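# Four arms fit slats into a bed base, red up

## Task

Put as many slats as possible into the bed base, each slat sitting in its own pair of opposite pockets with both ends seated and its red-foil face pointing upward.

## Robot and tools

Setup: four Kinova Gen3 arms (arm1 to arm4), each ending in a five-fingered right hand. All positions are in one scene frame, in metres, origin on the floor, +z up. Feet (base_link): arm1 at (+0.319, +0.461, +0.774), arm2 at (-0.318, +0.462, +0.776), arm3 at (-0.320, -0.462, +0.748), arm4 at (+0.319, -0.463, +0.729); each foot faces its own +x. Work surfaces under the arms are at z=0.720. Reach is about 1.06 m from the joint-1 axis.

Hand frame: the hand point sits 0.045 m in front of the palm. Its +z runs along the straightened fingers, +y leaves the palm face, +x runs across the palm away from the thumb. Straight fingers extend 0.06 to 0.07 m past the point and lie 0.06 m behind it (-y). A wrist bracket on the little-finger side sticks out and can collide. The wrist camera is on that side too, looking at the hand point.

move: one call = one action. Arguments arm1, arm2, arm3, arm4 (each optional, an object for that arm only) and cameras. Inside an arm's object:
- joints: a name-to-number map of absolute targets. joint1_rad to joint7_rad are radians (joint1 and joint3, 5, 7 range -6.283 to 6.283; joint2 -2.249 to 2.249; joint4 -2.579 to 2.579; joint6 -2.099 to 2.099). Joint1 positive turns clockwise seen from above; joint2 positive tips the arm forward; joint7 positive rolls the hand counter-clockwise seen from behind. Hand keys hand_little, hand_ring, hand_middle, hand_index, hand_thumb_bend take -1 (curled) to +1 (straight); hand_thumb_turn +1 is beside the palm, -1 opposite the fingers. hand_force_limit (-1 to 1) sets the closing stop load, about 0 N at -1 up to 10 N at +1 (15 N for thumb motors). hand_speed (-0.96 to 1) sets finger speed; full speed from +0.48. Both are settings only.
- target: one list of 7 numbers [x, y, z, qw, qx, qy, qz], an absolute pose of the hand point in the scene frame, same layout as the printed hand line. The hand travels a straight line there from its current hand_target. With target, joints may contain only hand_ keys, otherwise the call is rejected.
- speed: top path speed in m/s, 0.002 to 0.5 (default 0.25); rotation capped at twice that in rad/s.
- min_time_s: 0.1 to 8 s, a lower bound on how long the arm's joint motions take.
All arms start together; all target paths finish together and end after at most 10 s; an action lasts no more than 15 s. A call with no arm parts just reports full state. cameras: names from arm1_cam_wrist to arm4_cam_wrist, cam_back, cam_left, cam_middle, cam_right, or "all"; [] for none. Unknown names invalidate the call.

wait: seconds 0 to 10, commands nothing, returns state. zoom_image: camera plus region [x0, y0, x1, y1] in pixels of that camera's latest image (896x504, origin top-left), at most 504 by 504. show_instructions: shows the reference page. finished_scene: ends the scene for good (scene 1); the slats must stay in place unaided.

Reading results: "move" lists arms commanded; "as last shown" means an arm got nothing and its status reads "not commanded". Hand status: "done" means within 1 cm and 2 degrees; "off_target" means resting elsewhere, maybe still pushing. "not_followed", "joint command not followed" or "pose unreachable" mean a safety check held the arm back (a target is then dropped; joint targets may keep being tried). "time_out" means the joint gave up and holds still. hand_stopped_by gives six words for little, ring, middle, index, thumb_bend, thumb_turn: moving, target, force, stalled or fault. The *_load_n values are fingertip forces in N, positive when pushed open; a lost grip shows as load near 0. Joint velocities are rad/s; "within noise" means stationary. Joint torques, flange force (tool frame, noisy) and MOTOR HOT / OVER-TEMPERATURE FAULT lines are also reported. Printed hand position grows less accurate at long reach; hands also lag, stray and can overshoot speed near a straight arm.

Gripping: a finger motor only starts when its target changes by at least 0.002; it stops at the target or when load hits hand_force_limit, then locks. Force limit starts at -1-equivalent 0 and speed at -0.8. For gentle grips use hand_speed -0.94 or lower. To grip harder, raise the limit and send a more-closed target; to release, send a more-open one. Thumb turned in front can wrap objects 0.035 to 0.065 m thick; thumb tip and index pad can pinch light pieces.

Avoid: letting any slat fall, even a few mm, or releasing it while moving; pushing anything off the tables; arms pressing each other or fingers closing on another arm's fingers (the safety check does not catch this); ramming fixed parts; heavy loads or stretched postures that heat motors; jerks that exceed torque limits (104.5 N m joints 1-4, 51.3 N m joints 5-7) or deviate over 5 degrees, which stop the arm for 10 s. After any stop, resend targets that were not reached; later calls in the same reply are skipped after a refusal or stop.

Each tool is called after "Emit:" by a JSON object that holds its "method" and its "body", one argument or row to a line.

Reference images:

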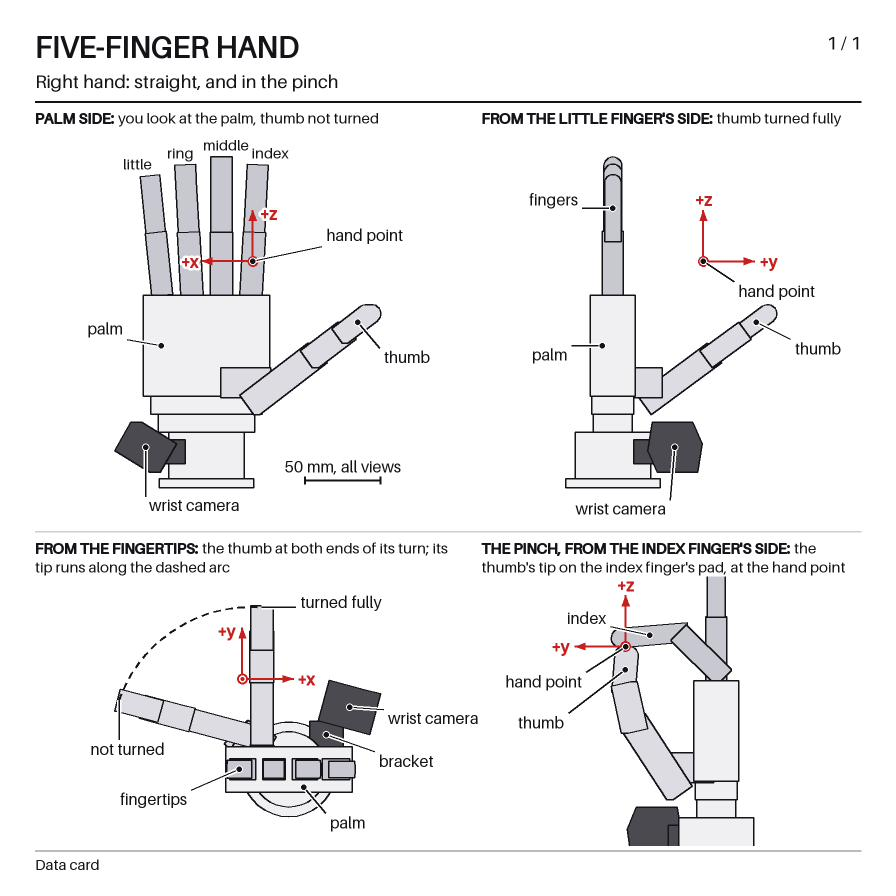

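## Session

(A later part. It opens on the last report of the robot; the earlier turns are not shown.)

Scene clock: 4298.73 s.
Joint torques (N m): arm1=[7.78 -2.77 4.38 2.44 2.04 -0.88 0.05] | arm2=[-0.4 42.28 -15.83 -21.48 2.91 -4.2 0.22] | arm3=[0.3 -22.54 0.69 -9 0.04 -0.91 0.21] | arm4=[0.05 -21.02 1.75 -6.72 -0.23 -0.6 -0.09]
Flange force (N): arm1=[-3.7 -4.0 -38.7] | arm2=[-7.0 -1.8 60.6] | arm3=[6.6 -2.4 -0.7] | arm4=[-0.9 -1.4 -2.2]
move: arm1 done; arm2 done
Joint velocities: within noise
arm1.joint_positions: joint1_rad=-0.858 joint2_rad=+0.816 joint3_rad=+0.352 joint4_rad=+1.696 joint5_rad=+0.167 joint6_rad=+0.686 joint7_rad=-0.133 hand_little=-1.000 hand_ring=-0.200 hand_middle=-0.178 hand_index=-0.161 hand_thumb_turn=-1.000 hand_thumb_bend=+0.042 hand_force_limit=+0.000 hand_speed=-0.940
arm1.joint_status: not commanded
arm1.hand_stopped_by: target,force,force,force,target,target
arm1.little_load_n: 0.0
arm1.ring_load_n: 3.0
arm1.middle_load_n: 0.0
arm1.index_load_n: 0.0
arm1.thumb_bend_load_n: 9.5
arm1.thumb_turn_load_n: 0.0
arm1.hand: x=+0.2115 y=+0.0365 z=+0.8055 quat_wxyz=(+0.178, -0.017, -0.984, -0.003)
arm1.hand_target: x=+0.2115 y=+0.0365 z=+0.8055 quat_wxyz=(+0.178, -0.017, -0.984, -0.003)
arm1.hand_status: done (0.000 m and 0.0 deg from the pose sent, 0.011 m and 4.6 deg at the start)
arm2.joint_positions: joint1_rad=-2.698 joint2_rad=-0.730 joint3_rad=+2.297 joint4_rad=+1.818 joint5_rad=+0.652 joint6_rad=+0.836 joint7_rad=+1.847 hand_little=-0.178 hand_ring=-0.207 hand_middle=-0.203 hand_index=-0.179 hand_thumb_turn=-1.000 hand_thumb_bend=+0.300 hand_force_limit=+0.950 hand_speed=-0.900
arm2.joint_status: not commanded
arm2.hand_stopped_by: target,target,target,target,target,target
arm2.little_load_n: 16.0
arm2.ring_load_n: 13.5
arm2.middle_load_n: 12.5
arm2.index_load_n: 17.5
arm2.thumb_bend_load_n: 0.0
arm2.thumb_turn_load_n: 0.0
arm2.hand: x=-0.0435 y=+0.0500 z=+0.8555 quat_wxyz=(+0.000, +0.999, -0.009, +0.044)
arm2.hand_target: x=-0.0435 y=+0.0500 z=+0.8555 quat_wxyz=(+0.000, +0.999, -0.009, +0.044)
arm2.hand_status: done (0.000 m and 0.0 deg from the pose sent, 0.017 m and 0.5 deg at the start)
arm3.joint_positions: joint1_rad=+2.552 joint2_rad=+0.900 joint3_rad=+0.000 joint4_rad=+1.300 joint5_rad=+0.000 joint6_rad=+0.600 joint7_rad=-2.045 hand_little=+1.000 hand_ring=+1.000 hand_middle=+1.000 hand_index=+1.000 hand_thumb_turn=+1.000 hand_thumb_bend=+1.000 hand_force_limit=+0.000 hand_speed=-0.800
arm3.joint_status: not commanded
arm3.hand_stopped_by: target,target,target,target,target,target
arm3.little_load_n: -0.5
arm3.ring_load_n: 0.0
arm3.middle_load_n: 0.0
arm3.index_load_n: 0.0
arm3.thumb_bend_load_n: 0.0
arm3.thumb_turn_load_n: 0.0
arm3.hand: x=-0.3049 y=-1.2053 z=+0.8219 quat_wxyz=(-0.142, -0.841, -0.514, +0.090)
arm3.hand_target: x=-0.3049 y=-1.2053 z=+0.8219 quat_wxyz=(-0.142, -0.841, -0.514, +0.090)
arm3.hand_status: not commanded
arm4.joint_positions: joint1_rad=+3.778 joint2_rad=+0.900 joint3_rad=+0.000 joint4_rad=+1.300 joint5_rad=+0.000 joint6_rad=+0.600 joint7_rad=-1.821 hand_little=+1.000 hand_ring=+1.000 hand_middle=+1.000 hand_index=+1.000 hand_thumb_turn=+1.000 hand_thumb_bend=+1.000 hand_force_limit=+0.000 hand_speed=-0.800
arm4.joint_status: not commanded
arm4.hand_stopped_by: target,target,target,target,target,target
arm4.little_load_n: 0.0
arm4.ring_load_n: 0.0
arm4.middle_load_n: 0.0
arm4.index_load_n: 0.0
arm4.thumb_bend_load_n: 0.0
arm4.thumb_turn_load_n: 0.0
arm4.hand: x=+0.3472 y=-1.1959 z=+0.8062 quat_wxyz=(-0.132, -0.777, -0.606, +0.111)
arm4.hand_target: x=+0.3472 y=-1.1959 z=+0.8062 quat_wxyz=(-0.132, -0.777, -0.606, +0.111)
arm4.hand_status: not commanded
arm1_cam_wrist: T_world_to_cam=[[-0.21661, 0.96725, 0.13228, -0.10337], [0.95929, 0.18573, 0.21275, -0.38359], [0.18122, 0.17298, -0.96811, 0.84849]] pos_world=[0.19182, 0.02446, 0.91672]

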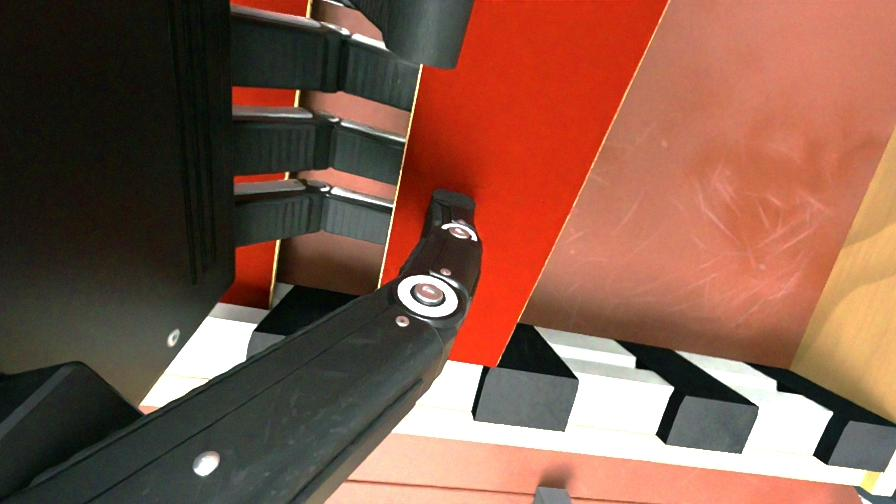

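Emit:
{"method": "move", "body": {
  "arm1": {"target": [0.2130, 0.0345, 0.7725, -0.1934, 0.0171, 0.9810, 0.0034], "speed": 0.05},
  "arm2": {"target": [-0.0435, 0.0490, 0.8345, 0.0001, 0.9999, -0.0087, 0.0130], "speed": 0.05},
  "cameras": ["arm1_cam_wrist"]
}}

Emit:
{"method": "zoom_image", "body": {
  "camera": "arm1_cam_wrist",
  "region": [400, 300, 600, 430]
}}

Scene clock: 4321.50 s.
Joint torques (N m): arm1=[4.7 -3.74 0.67 2.08 -0.02 -0.99 -0.51] | arm2=[6.79 41.89 -6.87 -14.89 4.15 2.39 -0.39] | arm3=[0.21 -22.55 0.68 -9.07 0.04 -0.88 0.21] | arm4=[0.06 -21.03 1.8 -6.75 -0.21 -0.63 -0.08]
Flange force (N): arm1=[4.1 -3.7 -35.4] | arm2=[14.0 -4.4 57.5] | arm3=[6.8 -2.7 -0.7] | arm4=[-0.9 -1.3 -2.2]
move: arm1 done; arm2 done
Joint velocities: within noise
arm1.joint_positions: joint1_rad=-0.892 joint2_rad=+0.893 joint3_rad=+0.373 joint4_rad=+1.701 joint5_rad=+0.176 joint6_rad=+0.623 joint7_rad=-0.186 hand_little=-1.000 hand_ring=-0.200 hand_middle=-0.178 hand_index=-0.161 hand_thumb_turn=-1.000 hand_thumb_bend=+0.042 hand_force_limit=+0.000 hand_speed=-0.940
arm1.joint_status: not commanded
arm1.hand_stopped_by: target,force,force,force,target,target
arm1.little_load_n: 0.5
arm1.ring_load_n: 2.5
arm1.middle_load_n: 0.0
arm1.index_load_n: 0.0
arm1.thumb_bend_load_n: 10.5
arm1.thumb_turn_load_n: -1.5
arm1.hand: x=+0.2130 y=+0.0345 z=+0.7725 quat_wxyz=(+0.193, -0.017, -0.981, -0.003)
arm1.hand_target: x=+0.2130 y=+0.0345 z=+0.7725 quat_wxyz=(+0.193, -0.017, -0.981, -0.003)
arm1.hand_status: done (0.000 m and 0.0 deg from the pose sent, 0.033 m and 1.8 deg at the start)
arm2.joint_positions: joint1_rad=-2.773 joint2_rad=-0.780 joint3_rad=+2.354 joint4_rad=+1.787 joint5_rad=+0.694 joint6_rad=+0.864 joint7_rad=+1.802 hand_little=-0.178 hand_ring=-0.207 hand_middle=-0.203 hand_index=-0.179 hand_thumb_turn=-1.000 hand_thumb_bend=+0.300 hand_force_limit=+0.950 hand_speed=-0.900
arm2.joint_status: not commanded
arm2.hand_stopped_by: target,target,target,target,target,target
arm2.little_load_n: 16.0
arm2.ring_load_n: 14.0
arm2.middle_load_n: 11.5
arm2.index_load_n: 14.0
arm2.thumb_bend_load_n: 0.0
arm2.thumb_turn_load_n: 0.0
arm2.hand: x=-0.0435 y=+0.0490 z=+0.8345 quat_wxyz=(+0.000, +1.000, -0.009, +0.013)
arm2.hand_target: x=-0.0435 y=+0.0490 z=+0.8345 quat_wxyz=(+0.000, +1.000, -0.009, +0.013)
arm2.hand_status: done (0.000 m and 0.0 deg from the pose sent, 0.021 m and 3.5 deg at the start)
arm3, arm4: as last shown
arm3.little_load_n: 0.0
arm1_cam_wrist: T_world_to_cam=[[-0.21235, 0.96708, 0.14022, -0.10371], [0.96551, 0.18552, 0.18266, -0.35576], [0.15063, 0.17418, -0.97313, 0.827]] pos_world=[0.1969, 0.02226, 0.8843]

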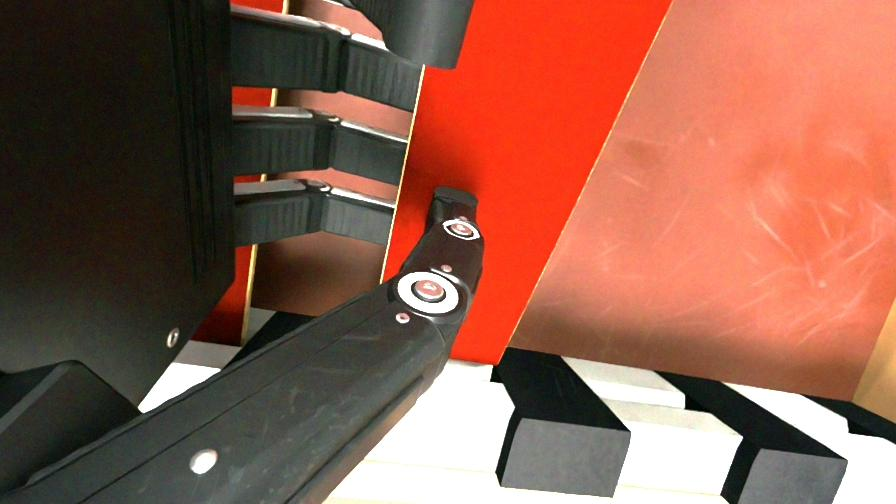

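Scaled by 2.520 from the camera's image (finer frame: 1280x720).

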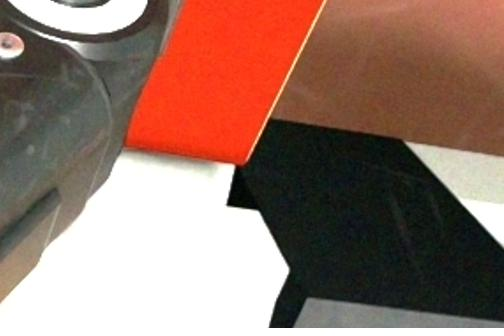

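Emit:
{"method": "move", "body": {
  "arm1": {"target": [0.2200, 0.0345, 0.7697, -0.1650, 0.0172, 0.9861, 0.0029], "speed": 0.04},
  "arm2": {"target": [-0.0405, 0.0487, 0.8250, 0.0001, 0.9999, -0.0087, 0.0105], "speed": 0.05},
  "cameras": ["arm1_cam_wrist"]
}}

Emit:
{"method": "zoom_image", "body": {
  "camera": "arm1_cam_wrist",
  "region": [400, 300, 600, 430]
}}

Scene clock: 4339.47 s.
Joint torques (N m): arm1=[0.22 -5.18 -3.78 1.16 -2.01 -1.12 -0.98] | arm2=[7.02 41.09 -6 -13.63 4 2.98 -0.5] | arm3=[0.33 -22.56 0.77 -8.93 0 -0.93 0.23] | arm4=[0.06 -21.04 1.76 -6.76 -0.21 -0.63 -0.09]
Flange force (N): arm1=[11.2 -3.4 -30.2] | arm2=[14.6 -4.4 54.9] | arm3=[6.2 -2.2 -0.6] | arm4=[-0.8 -1.4 -2.2]
move: arm1 done; arm2 done
Joint velocities: within noise
arm1.joint_positions: joint1_rad=-0.840 joint2_rad=+0.880 joint3_rad=+0.322 joint4_rad=+1.700 joint5_rad=+0.149 joint6_rad=+0.617 joint7_rad=-0.144 hand_little=-1.000 hand_ring=-0.200 hand_middle=-0.178 hand_index=-0.161 hand_thumb_turn=-1.000 hand_thumb_bend=+0.042 hand_force_limit=+0.000 hand_speed=-0.940
arm1.joint_status: not commanded
arm1.hand_stopped_by: target,force,force,force,target,target
arm1.little_load_n: 0.0
arm1.ring_load_n: 2.5
arm1.middle_load_n: 0.5
arm1.index_load_n: 0.0
arm1.thumb_bend_load_n: 9.5
arm1.thumb_turn_load_n: -2.0
arm1.hand: x=+0.2200 y=+0.0345 z=+0.7697 quat_wxyz=(+0.165, -0.017, -0.986, -0.003)
arm1.hand_target: x=+0.2200 y=+0.0345 z=+0.7697 quat_wxyz=(+0.165, -0.017, -0.986, -0.003)
arm1.hand_status: done (0.000 m and 0.0 deg from the pose sent, 0.008 m and 3.3 deg at the start)
arm2.joint_positions: joint1_rad=-2.792 joint2_rad=-0.800 joint3_rad=+2.369 joint4_rad=+1.782 joint5_rad=+0.710 joint6_rad=+0.853 joint7_rad=+1.787 hand_little=-0.178 hand_ring=-0.207 hand_middle=-0.203 hand_index=-0.179 hand_thumb_turn=-1.000 hand_thumb_bend=+0.300 hand_force_limit=+0.950 hand_speed=-0.900
arm2.joint_status: not commanded
arm2.hand_stopped_by: target,target,target,target,target,target
arm2.little_load_n: 14.5
arm2.ring_load_n: 14.5
arm2.middle_load_n: 13.0
arm2.index_load_n: 13.5
arm2.thumb_bend_load_n: 0.0
arm2.thumb_turn_load_n: 0.0
arm2.hand: x=-0.0405 y=+0.0487 z=+0.8250 quat_wxyz=(+0.000, +1.000, -0.009, +0.010)
arm2.hand_target: x=-0.0405 y=+0.0487 z=+0.8250 quat_wxyz=(+0.000, +1.000, -0.009, +0.010)
arm2.hand_status: done (0.000 m and 0.0 deg from the pose sent, 0.010 m and 0.3 deg at the start)
arm3, arm4: as last shown
arm3.index_load_n: 0.5
arm3.thumb_turn_load_n: -0.5
arm1_cam_wrist: T_world_to_cam=[[-0.22, 0.96736, 0.12577, -0.0891], [0.95339, 0.18593, 0.23765, -0.40164], [0.20651, 0.17219, -0.96318, 0.80326]] pos_world=[0.19743, 0.02256, 0.88034]

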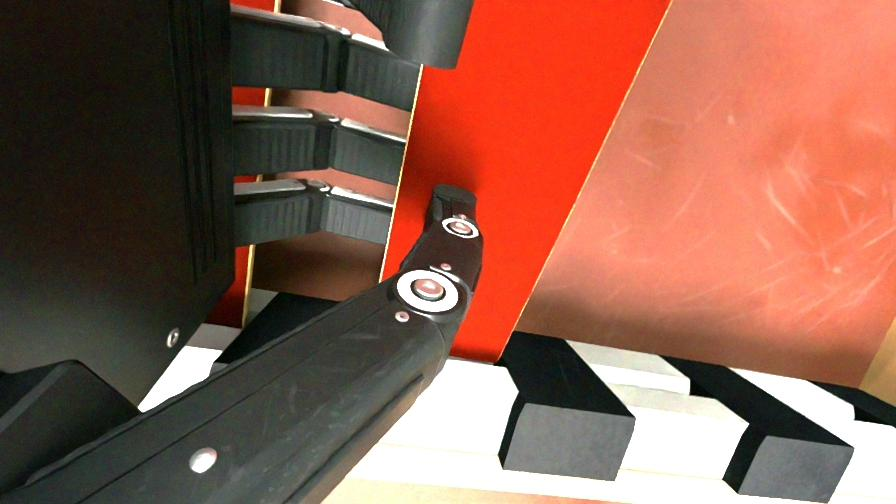

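Scaled by 2.520 from the camera's image (finer frame: 1280x720).

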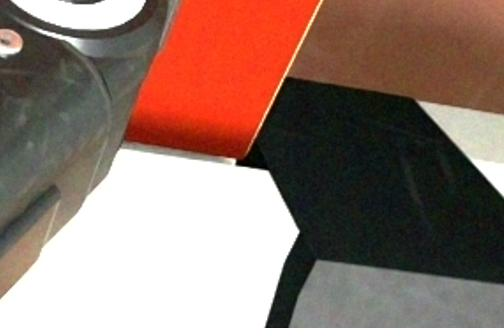

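Emit:
{"method": "move", "body": {
  "arm1": {"target": [0.2270, 0.0345, 0.7667, -0.1349, 0.0173, 0.9907, 0.0024], "speed": 0.04},
  "arm2": {"target": [-0.0330, 0.0485, 0.8140, 0.0, 1.0, -0.0087, 0.0065], "speed": 0.05},
  "cameras": ["arm1_cam_wrist"]
}}

Emit:
{"method": "zoom_image", "body": {
  "camera": "arm1_cam_wrist",
  "region": [400, 300, 600, 430]
}}

Scene clock: 4350.53 s.
Joint torques (N m): arm1=[2.78 -8.94 0.92 -1.21 0.45 -1.08 -0.32] | arm2=[1.68 38.38 -10.22 -16.88 3.81 -1.79 -0.14] | arm3=[0.22 -22.44 0.75 -9.04 0.02 -0.86 0.19] | arm4=[0.06 -21.03 1.77 -6.75 -0.22 -0.64 -0.1]
Flange force (N): arm1=[0.3 -0.7 -23.7] | arm2=[-1.5 -6.8 43.0] | arm3=[6.9 -2.8 -0.9] | arm4=[-0.9 -1.4 -2.2]
move: arm1 done; arm2 done
Joint velocities: within noise
arm1.joint_positions: joint1_rad=-0.781 joint2_rad=+0.869 joint3_rad=+0.268 joint4_rad=+1.698 joint5_rad=+0.120 joint6_rad=+0.612 joint7_rad=-0.098 hand_little=-1.000 hand_ring=-0.200 hand_middle=-0.178 hand_index=-0.161 hand_thumb_turn=-1.000 hand_thumb_bend=+0.042 hand_force_limit=+0.000 hand_speed=-0.940
arm1.joint_status: not commanded
arm1.hand_stopped_by: target,force,force,force,target,target
arm1.little_load_n: 0.0
arm1.ring_load_n: 1.5
arm1.middle_load_n: 0.0
arm1.index_load_n: 0.5
arm1.thumb_bend_load_n: 9.5
arm1.thumb_turn_load_n: -1.5
arm1.hand: x=+0.2270 y=+0.0345 z=+0.7667 quat_wxyz=(+0.135, -0.017, -0.991, -0.002)
arm1.hand_target: x=+0.2270 y=+0.0345 z=+0.7667 quat_wxyz=(+0.135, -0.017, -0.991, -0.002)
arm1.hand_status: done (0.000 m and 0.0 deg from the pose sent, 0.008 m and 3.5 deg at the start)
arm2.joint_positions: joint1_rad=-2.823 joint2_rad=-0.828 joint3_rad=+2.388 joint4_rad=+1.763 joint5_rad=+0.727 joint6_rad=+0.850 joint7_rad=+1.767 hand_little=-0.178 hand_ring=-0.207 hand_middle=-0.202 hand_index=-0.179 hand_thumb_turn=-1.000 hand_thumb_bend=+0.300 hand_force_limit=+0.950 hand_speed=-0.900
arm2.joint_status: not commanded
arm2.hand_stopped_by: target,target,target,target,target,target
arm2.little_load_n: 10.5
arm2.ring_load_n: 14.0
arm2.middle_load_n: 12.5
arm2.index_load_n: 11.0
arm2.thumb_bend_load_n: 0.0
arm2.thumb_turn_load_n: 0.0
arm2.hand: x=-0.0330 y=+0.0485 z=+0.8140 quat_wxyz=(+0.000, +1.000, -0.009, +0.006)
arm2.hand_target: x=-0.0330 y=+0.0485 z=+0.8140 quat_wxyz=(+0.000, +1.000, -0.009, +0.007)
arm2.hand_status: done (0.000 m and 0.0 deg from the pose sent, 0.013 m and 0.5 deg at the start)
arm3, arm4: as last shown
arm3.index_load_n: 0.0
arm1_cam_wrist: T_world_to_cam=[[-0.22723, 0.9676, 0.1101, -0.0735], [0.93715, 0.18653, 0.29488, -0.44783], [0.26478, 0.17019, -0.94917, 0.77502]] pos_world=[0.19777, 0.02276, 0.87578]

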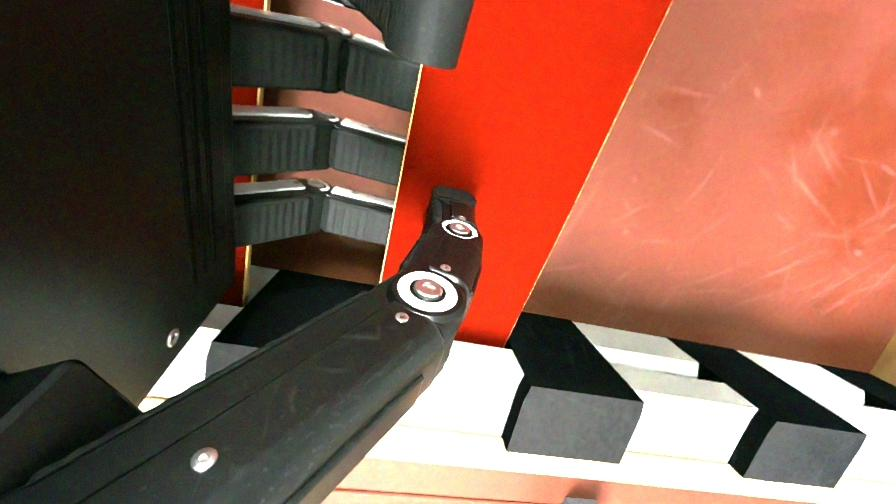

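Scaled by 2.520 from the camera's image (finer frame: 1280x720).

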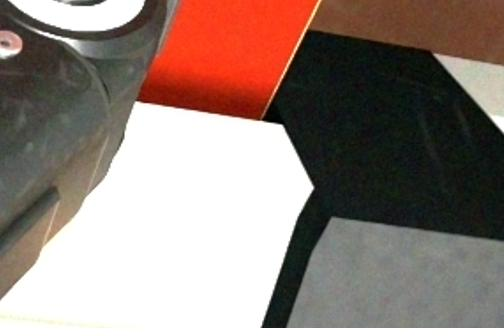

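Emit:
{"method": "move", "body": {
  "arm1": {"target": [0.2320, 0.0345, 0.7640, -0.1088, 0.0173, 0.9939, 0.0019], "speed": 0.04},
  "arm2": {"target": [-0.0300, 0.0485, 0.8035, 0.0, 1.0, -0.0087, 0.0050], "speed": 0.05}
}}

Emit:
{"method": "move", "body": {
  "arm1": {"target": [0.2345, 0.0345, 0.7622, -0.0828, 0.0174, 0.9964, 0.0014], "speed": 0.04},
  "arm2": {"target": [-0.0290, 0.0485, 0.7930, 0.0, 1.0, -0.0087, 0.0050], "speed": 0.05},
  "cameras": ["arm1_cam_wrist", "cam_right"]
}}

Emit:
{"method": "zoom_image", "body": {
  "camera": "arm1_cam_wrist",
  "region": [400, 100, 640, 430]
}}

Emit:
{"method": "zoom_image", "body": {
  "camera": "cam_right",
  "region": [380, 200, 520, 300]
}}

Scene clock: 4370.20 s.
Joint torques (N m): arm1=[1.54 -11.78 0.23 -2.12 0.19 -0.67 -0.33] | arm2=[2.41 35.22 -8.33 -15.48 4.07 -1.54 0.05] | arm3=[0.27 -22.57 0.75 -9 0 -0.9 0.18] | arm4=[0.05 -21.05 1.8 -6.76 -0.21 -0.63 -0.1]
Flange force (N): arm1=[0.4 -0.6 -16.6] | arm2=[-1.0 -9.2 34.5] | arm3=[6.5 -2.5 -0.6] | arm4=[-0.9 -1.4 -2.2]
move: arm1 done; arm2 done
Joint velocities: within noise
arm1.joint_positions: joint1_rad=-0.727 joint2_rad=+0.864 joint3_rad=+0.219 joint4_rad=+1.695 joint5_rad=+0.094 joint6_rad=+0.608 joint7_rad=-0.055 hand_little=-1.000 hand_ring=-0.200 hand_middle=-0.178 hand_index=-0.161 hand_thumb_turn=-1.000 hand_thumb_bend=+0.042 hand_force_limit=+0.000 hand_speed=-0.940
arm1.joint_status: not commanded
arm1.hand_stopped_by: target,force,force,force,target,target
arm1.little_load_n: 0.0
arm1.ring_load_n: 1.5
arm1.middle_load_n: 0.0
arm1.index_load_n: 1.5
arm1.thumb_bend_load_n: 8.5
arm1.thumb_turn_load_n: -1.5
arm1.hand: x=+0.2320 y=+0.0345 z=+0.7640 quat_wxyz=(+0.109, -0.017, -0.994, -0.002)
arm1.hand_target: x=+0.2320 y=+0.0345 z=+0.7640 quat_wxyz=(+0.109, -0.017, -0.994, -0.002)
arm1.hand_status: done (0.000 m and 0.0 deg from the pose sent, 0.006 m and 3.0 deg at the start)
arm2.joint_positions: joint1_rad=-2.840 joint2_rad=-0.849 joint3_rad=+2.404 joint4_rad=+1.759 joint5_rad=+0.743 joint6_rad=+0.836 joint7_rad=+1.752 hand_little=-0.178 hand_ring=-0.207 hand_middle=-0.202 hand_index=-0.179 hand_thumb_turn=-1.000 hand_thumb_bend=+0.300 hand_force_limit=+0.950 hand_speed=-0.900
arm2.joint_status: not commanded
arm2.hand_stopped_by: target,target,target,target,target,target
arm2.little_load_n: 7.5
arm2.ring_load_n: 13.0
arm2.middle_load_n: 11.5
arm2.index_load_n: 7.5
arm2.thumb_bend_load_n: 0.0
arm2.thumb_turn_load_n: 0.0
arm2.hand: x=-0.0300 y=+0.0485 z=+0.8035 quat_wxyz=(+0.000, +1.000, -0.009, +0.005)
arm2.hand_target: x=-0.0300 y=+0.0485 z=+0.8035 quat_wxyz=(+0.000, +1.000, -0.009, +0.005)
arm2.hand_status: done (0.000 m and 0.0 deg from the pose sent, 0.011 m and 0.2 deg at the start)
arm3, arm4: as last shown
arm3.thumb_turn_load_n: 0.0
pictures: none

Scene clock: 4371.37 s.
Joint torques (N m): arm1=[1.63 -14.86 0.81 -3.35 0.55 -0.43 -0.14] | arm2=[3.76 31.41 -5.7 -13.83 4.35 -1.05 0.16] | arm3=[0.28 -22.49 0.62 -9.03 -0.05 -0.94 0.18] | arm4=[0.03 -21.04 1.76 -6.75 -0.23 -0.61 -0.1]
Flange force (N): arm1=[-2.1 -0.1 -9.8] | arm2=[0.7 -11.9 25.0] | arm3=[6.6 -2.4 -0.8] | arm4=[-0.8 -1.4 -2.2]
move: arm1 done; arm2 done
Joint velocities: within noise
arm1.joint_positions: joint1_rad=-0.668 joint2_rad=+0.860 joint3_rad=+0.170 joint4_rad=+1.690 joint5_rad=+0.069 joint6_rad=+0.607 joint7_rad=-0.008 hand_little=-1.000 hand_ring=-0.200 hand_middle=-0.178 hand_index=-0.161 hand_thumb_turn=-1.000 hand_thumb_bend=+0.042 hand_force_limit=+0.000 hand_speed=-0.940
arm1.joint_status: not commanded
arm1.hand_stopped_by: target,force,force,force,target,target
arm1.little_load_n: 0.0
arm1.ring_load_n: 1.5
arm1.middle_load_n: 0.5
arm1.index_load_n: 3.0
arm1.thumb_bend_load_n: 8.0
arm1.thumb_turn_load_n: -0.5
arm1.hand: x=+0.2345 y=+0.0345 z=+0.7622 quat_wxyz=(+0.083, -0.017, -0.996, -0.001)
arm1.hand_target: x=+0.2345 y=+0.0345 z=+0.7622 quat_wxyz=(+0.083, -0.017, -0.996, -0.001)
arm1.hand_status: done (0.000 m and 0.0 deg from the pose sent, 0.003 m and 3.0 deg at the start)
arm2.joint_positions: joint1_rad=-2.851 joint2_rad=-0.868 joint3_rad=+2.418 joint4_rad=+1.761 joint5_rad=+0.760 joint6_rad=+0.816 joint7_rad=+1.739 hand_little=-0.179 hand_ring=-0.207 hand_middle=-0.202 hand_index=-0.179 hand_thumb_turn=-1.000 hand_thumb_bend=+0.300 hand_force_limit=+0.950 hand_speed=-0.900
arm2.joint_status: not commanded
arm2.hand_stopped_by: target,target,target,target,target,target
arm2.little_load_n: 4.0
arm2.ring_load_n: 11.5
arm2.middle_load_n: 10.0
arm2.index_load_n: 3.5
arm2.thumb_bend_load_n: 0.0
arm2.thumb_turn_load_n: 0.0
arm2.hand: x=-0.0290 y=+0.0485 z=+0.7930 quat_wxyz=(+0.000, +1.000, -0.009, +0.005)
arm2.hand_target: x=-0.0290 y=+0.0485 z=+0.7930 quat_wxyz=(+0.000, +1.000, -0.009, +0.005)
arm2.hand_status: done (0.000 m and 0.0 deg from the pose sent, 0.011 m and 0.0 deg at the start)
arm3, arm4: as last shown
arm4.index_load_n: 0.5
arm4.thumb_bend_load_n: -0.5
arm1_cam_wrist: T_world_to_cam=[[-0.23727, 0.96798, 0.08202, -0.04755], [0.90122, 0.18781, 0.39056, -0.51811], [0.36265, 0.16658, -0.91692, 0.72144]] pos_world=[0.19402, 0.02315, 0.86775]

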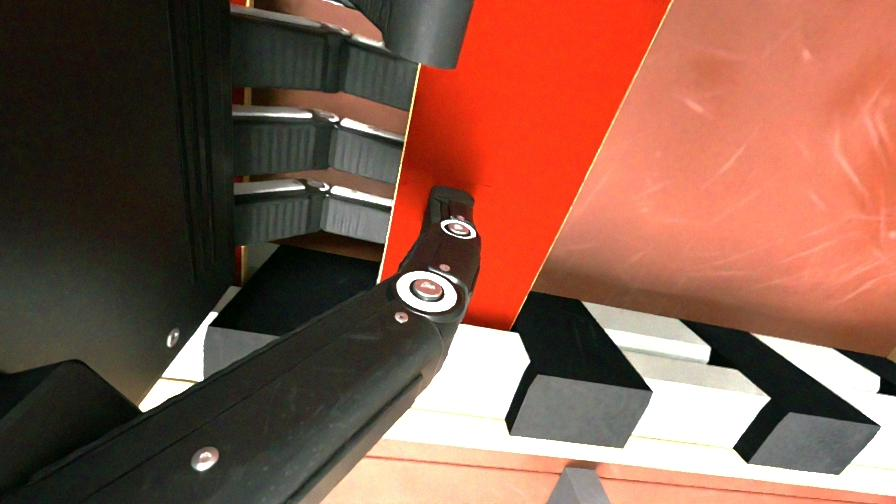

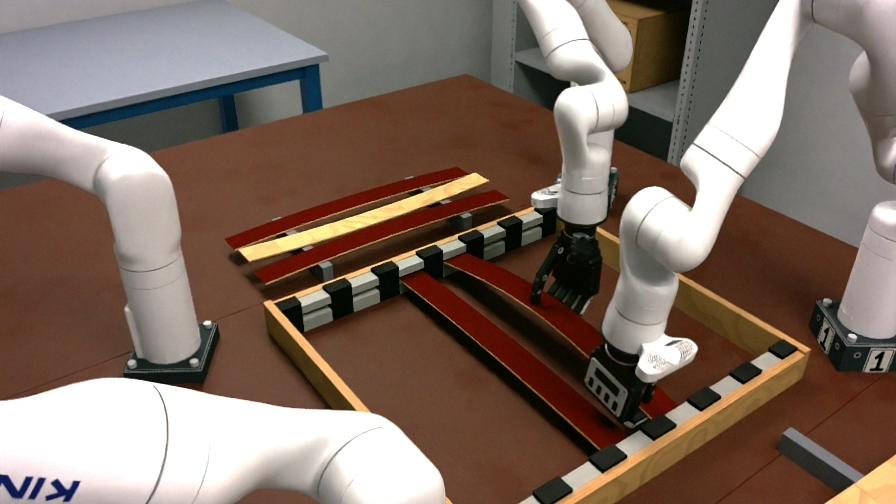

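Scaled by 1.527 from the camera's image (finer frame: 1280x720).

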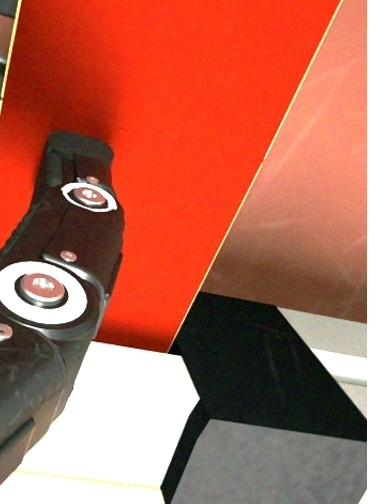

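Scaled by 3.600 from the camera's image (finer frame: 1280x720).

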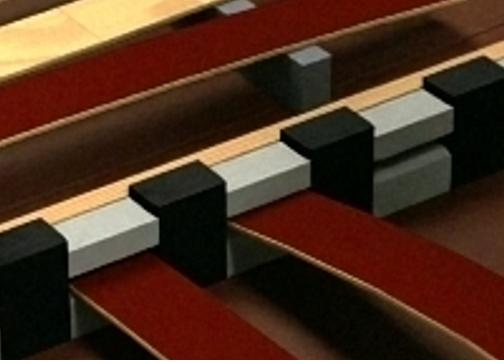

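Emit:
{"method": "move", "body": {
  "arm1": {"target": [0.2345, 0.0345, 0.7590, -0.0436, 0.0174, 0.9989, 0.0008], "speed": 0.04},
  "arm2": {"target": [-0.0290, 0.0510, 0.7790, 0.0, 1.0, -0.0087, 0.0050], "speed": 0.05}
}}

Emit:
{"method": "move", "body": {
  "arm1": {"target": [0.2345, 0.0350, 0.7560, -0.0175, 0.0174, 0.9997, 0.0003], "speed": 0.04},
  "arm2": {"target": [-0.0290, 0.0515, 0.7660, 0.0, 1.0, -0.0087, 0.0050], "speed": 0.05},
  "cameras": ["arm1_cam_wrist", "cam_right", "cam_left"]
}}

Emit:
{"method": "zoom_image", "body": {
  "camera": "arm1_cam_wrist",
  "region": [400, 100, 640, 430]
}}

Scene clock: 4385.33 s.
Joint torques (N m): arm1=[1.36 -15.06 0.2 -4.45 0.42 -1.21 -0.18] | arm2=[0.22 25.49 -7.32 -8.01 1.84 -0.54 0.26] | arm3=[0.26 -22.53 0.74 -9.03 0.02 -0.92 0.23] | arm4=[0.06 -21.04 1.77 -6.74 -0.2 -0.62 -0.09]
Flange force (N): arm1=[-2.5 1.6 -10.9] | arm2=[-0.2 -2.4 17.4] | arm3=[6.6 -2.5 -0.7] | arm4=[-0.9 -1.4 -2.2]
move: arm1 done; arm2 done
Joint velocities: within noise
arm1.joint_positions: joint1_rad=-0.569 joint2_rad=+0.863 joint3_rad=+0.094 joint4_rad=+1.677 joint5_rad=+0.032 joint6_rad=+0.611 joint7_rad=+0.071 hand_little=-1.000 hand_ring=-0.201 hand_middle=-0.178 hand_index=-0.161 hand_thumb_turn=-1.000 hand_thumb_bend=+0.042 hand_force_limit=+0.000 hand_speed=-0.940
arm1.joint_status: not commanded
arm1.hand_stopped_by: target,force,force,force,target,target
arm1.little_load_n: 0.0
arm1.ring_load_n: 0.5
arm1.middle_load_n: 0.5
arm1.index_load_n: 2.5
arm1.thumb_bend_load_n: 8.5
arm1.thumb_turn_load_n: 0.0
arm1.hand: x=+0.2345 y=+0.0345 z=+0.7590 quat_wxyz=(+0.044, -0.017, -0.999, -0.001)
arm1.hand_target: x=+0.2345 y=+0.0345 z=+0.7590 quat_wxyz=(+0.044, -0.017, -0.999, -0.001)
arm1.hand_status: done (0.000 m and 0.0 deg from the pose sent, 0.003 m and 4.5 deg at the start)
arm2.joint_positions: joint1_rad=-2.865 joint2_rad=-0.889 joint3_rad=+2.439 joint4_rad=+1.772 joint5_rad=+0.784 joint6_rad=+0.784 joint7_rad=+1.716 hand_little=-0.179 hand_ring=-0.207 hand_middle=-0.203 hand_index=-0.180 hand_thumb_turn=-1.000 hand_thumb_bend=+0.300 hand_force_limit=+0.950 hand_speed=-0.900
arm2.joint_status: not commanded
arm2.hand_stopped_by: target,target,target,target,target,target
arm2.little_load_n: 2.5
arm2.ring_load_n: 10.0
arm2.middle_load_n: 6.0
arm2.index_load_n: 0.0
arm2.thumb_bend_load_n: 0.0
arm2.thumb_turn_load_n: 0.0
arm2.hand: x=-0.0290 y=+0.0510 z=+0.7790 quat_wxyz=(+0.000, +1.000, -0.009, +0.005)
arm2.hand_target: x=-0.0290 y=+0.0510 z=+0.7790 quat_wxyz=(+0.000, +1.000, -0.009, +0.005)
arm2.hand_status: done (0.000 m and 0.0 deg from the pose sent, 0.014 m and 0.0 deg at the start)
arm3, arm4: as last shown
arm3.little_load_n: -0.5
arm3.ring_load_n: 0.5
arm4.index_load_n: 0.0
arm4.thumb_bend_load_n: 0.0
pictures: none

Scene clock: 4386.50 s.
Joint torques (N m): arm1=[1.65 -17.12 0.48 -4.15 0.7 -0.31 -0.08] | arm2=[-0.88 20.78 -7.02 -5.94 1.28 -0.9 0.49] | arm3=[0.22 -22.56 0.64 -9.01 -0.03 -0.85 0.23] | arm4=[0.07 -21.05 1.8 -6.77 -0.23 -0.63 -0.1]
Flange force (N): arm1=[-3.6 -0.4 -5.1] | arm2=[-2.0 -1.7 7.6] | arm3=[6.7 -2.5 -0.6] | arm4=[-0.8 -1.4 -2.2]
move: arm1 done; arm2 done
Joint velocities: within noise
arm1.joint_positions: joint1_rad=-0.504 joint2_rad=+0.871 joint3_rad=+0.045 joint4_rad=+1.668 joint5_rad=+0.007 joint6_rad=+0.614 joint7_rad=+0.123 hand_little=-1.000 hand_ring=-0.201 hand_middle=-0.178 hand_index=-0.161 hand_thumb_turn=-1.000 hand_thumb_bend=+0.042 hand_force_limit=+0.000 hand_speed=-0.940
arm1.joint_status: not commanded
arm1.hand_stopped_by: target,force,force,force,target,target
arm1.little_load_n: 0.0
arm1.ring_load_n: 1.0
arm1.middle_load_n: 1.5
arm1.index_load_n: 3.0
arm1.thumb_bend_load_n: 6.5
arm1.thumb_turn_load_n: 1.5
arm1.hand: x=+0.2345 y=+0.0350 z=+0.7560 quat_wxyz=(+0.017, -0.017, -1.000, +0.000)
arm1.hand_target: x=+0.2345 y=+0.0350 z=+0.7560 quat_wxyz=(+0.017, -0.017, -1.000, +0.000)
arm1.hand_status: done (0.000 m and 0.0 deg from the pose sent, 0.003 m and 3.0 deg at the start)
arm2.joint_positions: joint1_rad=-2.876 joint2_rad=-0.911 joint3_rad=+2.459 joint4_rad=+1.777 joint5_rad=+0.806 joint6_rad=+0.758 joint7_rad=+1.699 hand_little=-0.180 hand_ring=-0.207 hand_middle=-0.203 hand_index=-0.180 hand_thumb_turn=-1.000 hand_thumb_bend=+0.300 hand_force_limit=+0.950 hand_speed=-0.900
arm2.joint_status: not commanded
arm2.hand_stopped_by: target,target,target,target,target,target
arm2.little_load_n: 0.0
arm2.ring_load_n: 7.5
arm2.middle_load_n: 3.0
arm2.index_load_n: 0.0
arm2.thumb_bend_load_n: 0.0
arm2.thumb_turn_load_n: 0.5
arm2.hand: x=-0.0290 y=+0.0515 z=+0.7660 quat_wxyz=(+0.000, +1.000, -0.009, +0.005)
arm2.hand_target: x=-0.0290 y=+0.0515 z=+0.7660 quat_wxyz=(+0.000, +1.000, -0.009, +0.005)
arm2.hand_status: done (0.000 m and 0.0 deg from the pose sent, 0.013 m and 0.0 deg at the start)
arm3, arm4: as last shown
arm3.ring_load_n: 0.0
pictures: arm1_cam_wrist, cam_left, cam_right
arm1_cam_wrist: T_world_to_cam=[[-0.24578, 0.96823, 0.04609, -0.01842], [0.84263, 0.18991, 0.50389, -0.58775], [0.47913, 0.16268, -0.86253, 0.64732]] pos_world=[0.18057, 0.02415, 0.85535]

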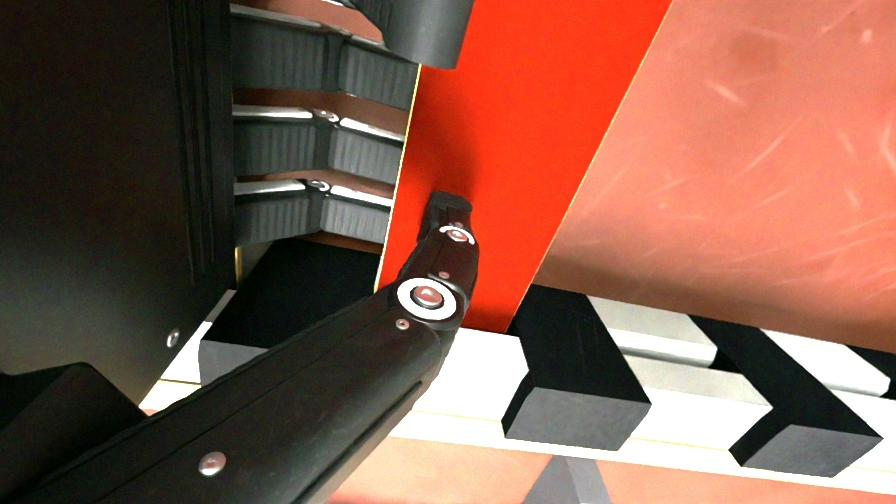

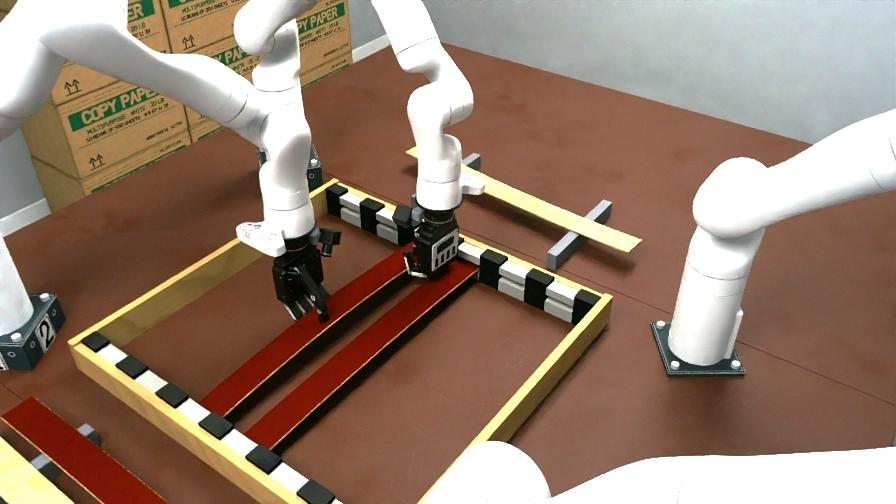

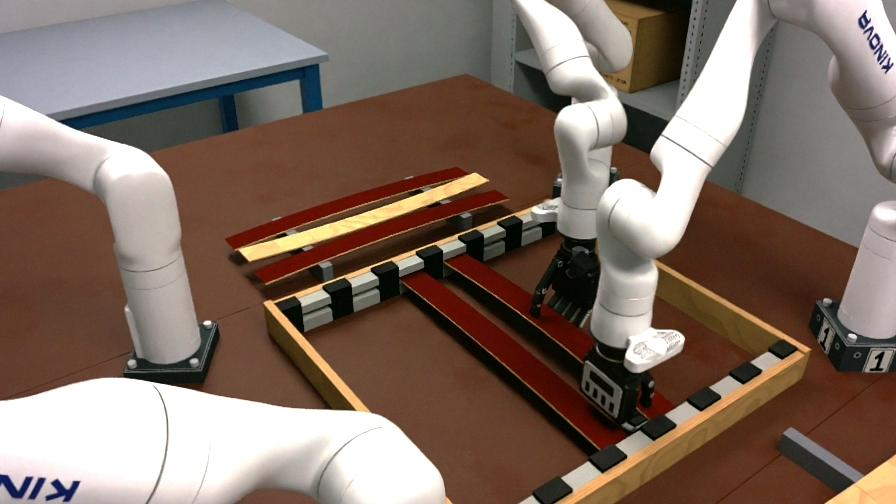

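Scaled by 1.527 from the camera's image (finer frame: 1280x720).

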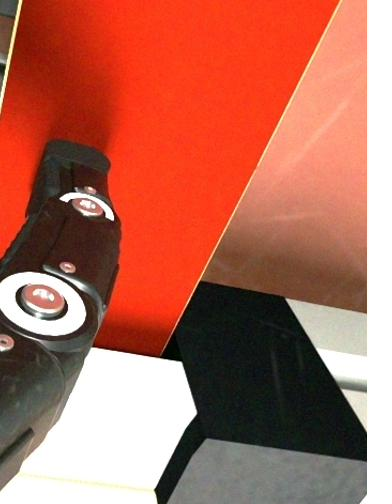

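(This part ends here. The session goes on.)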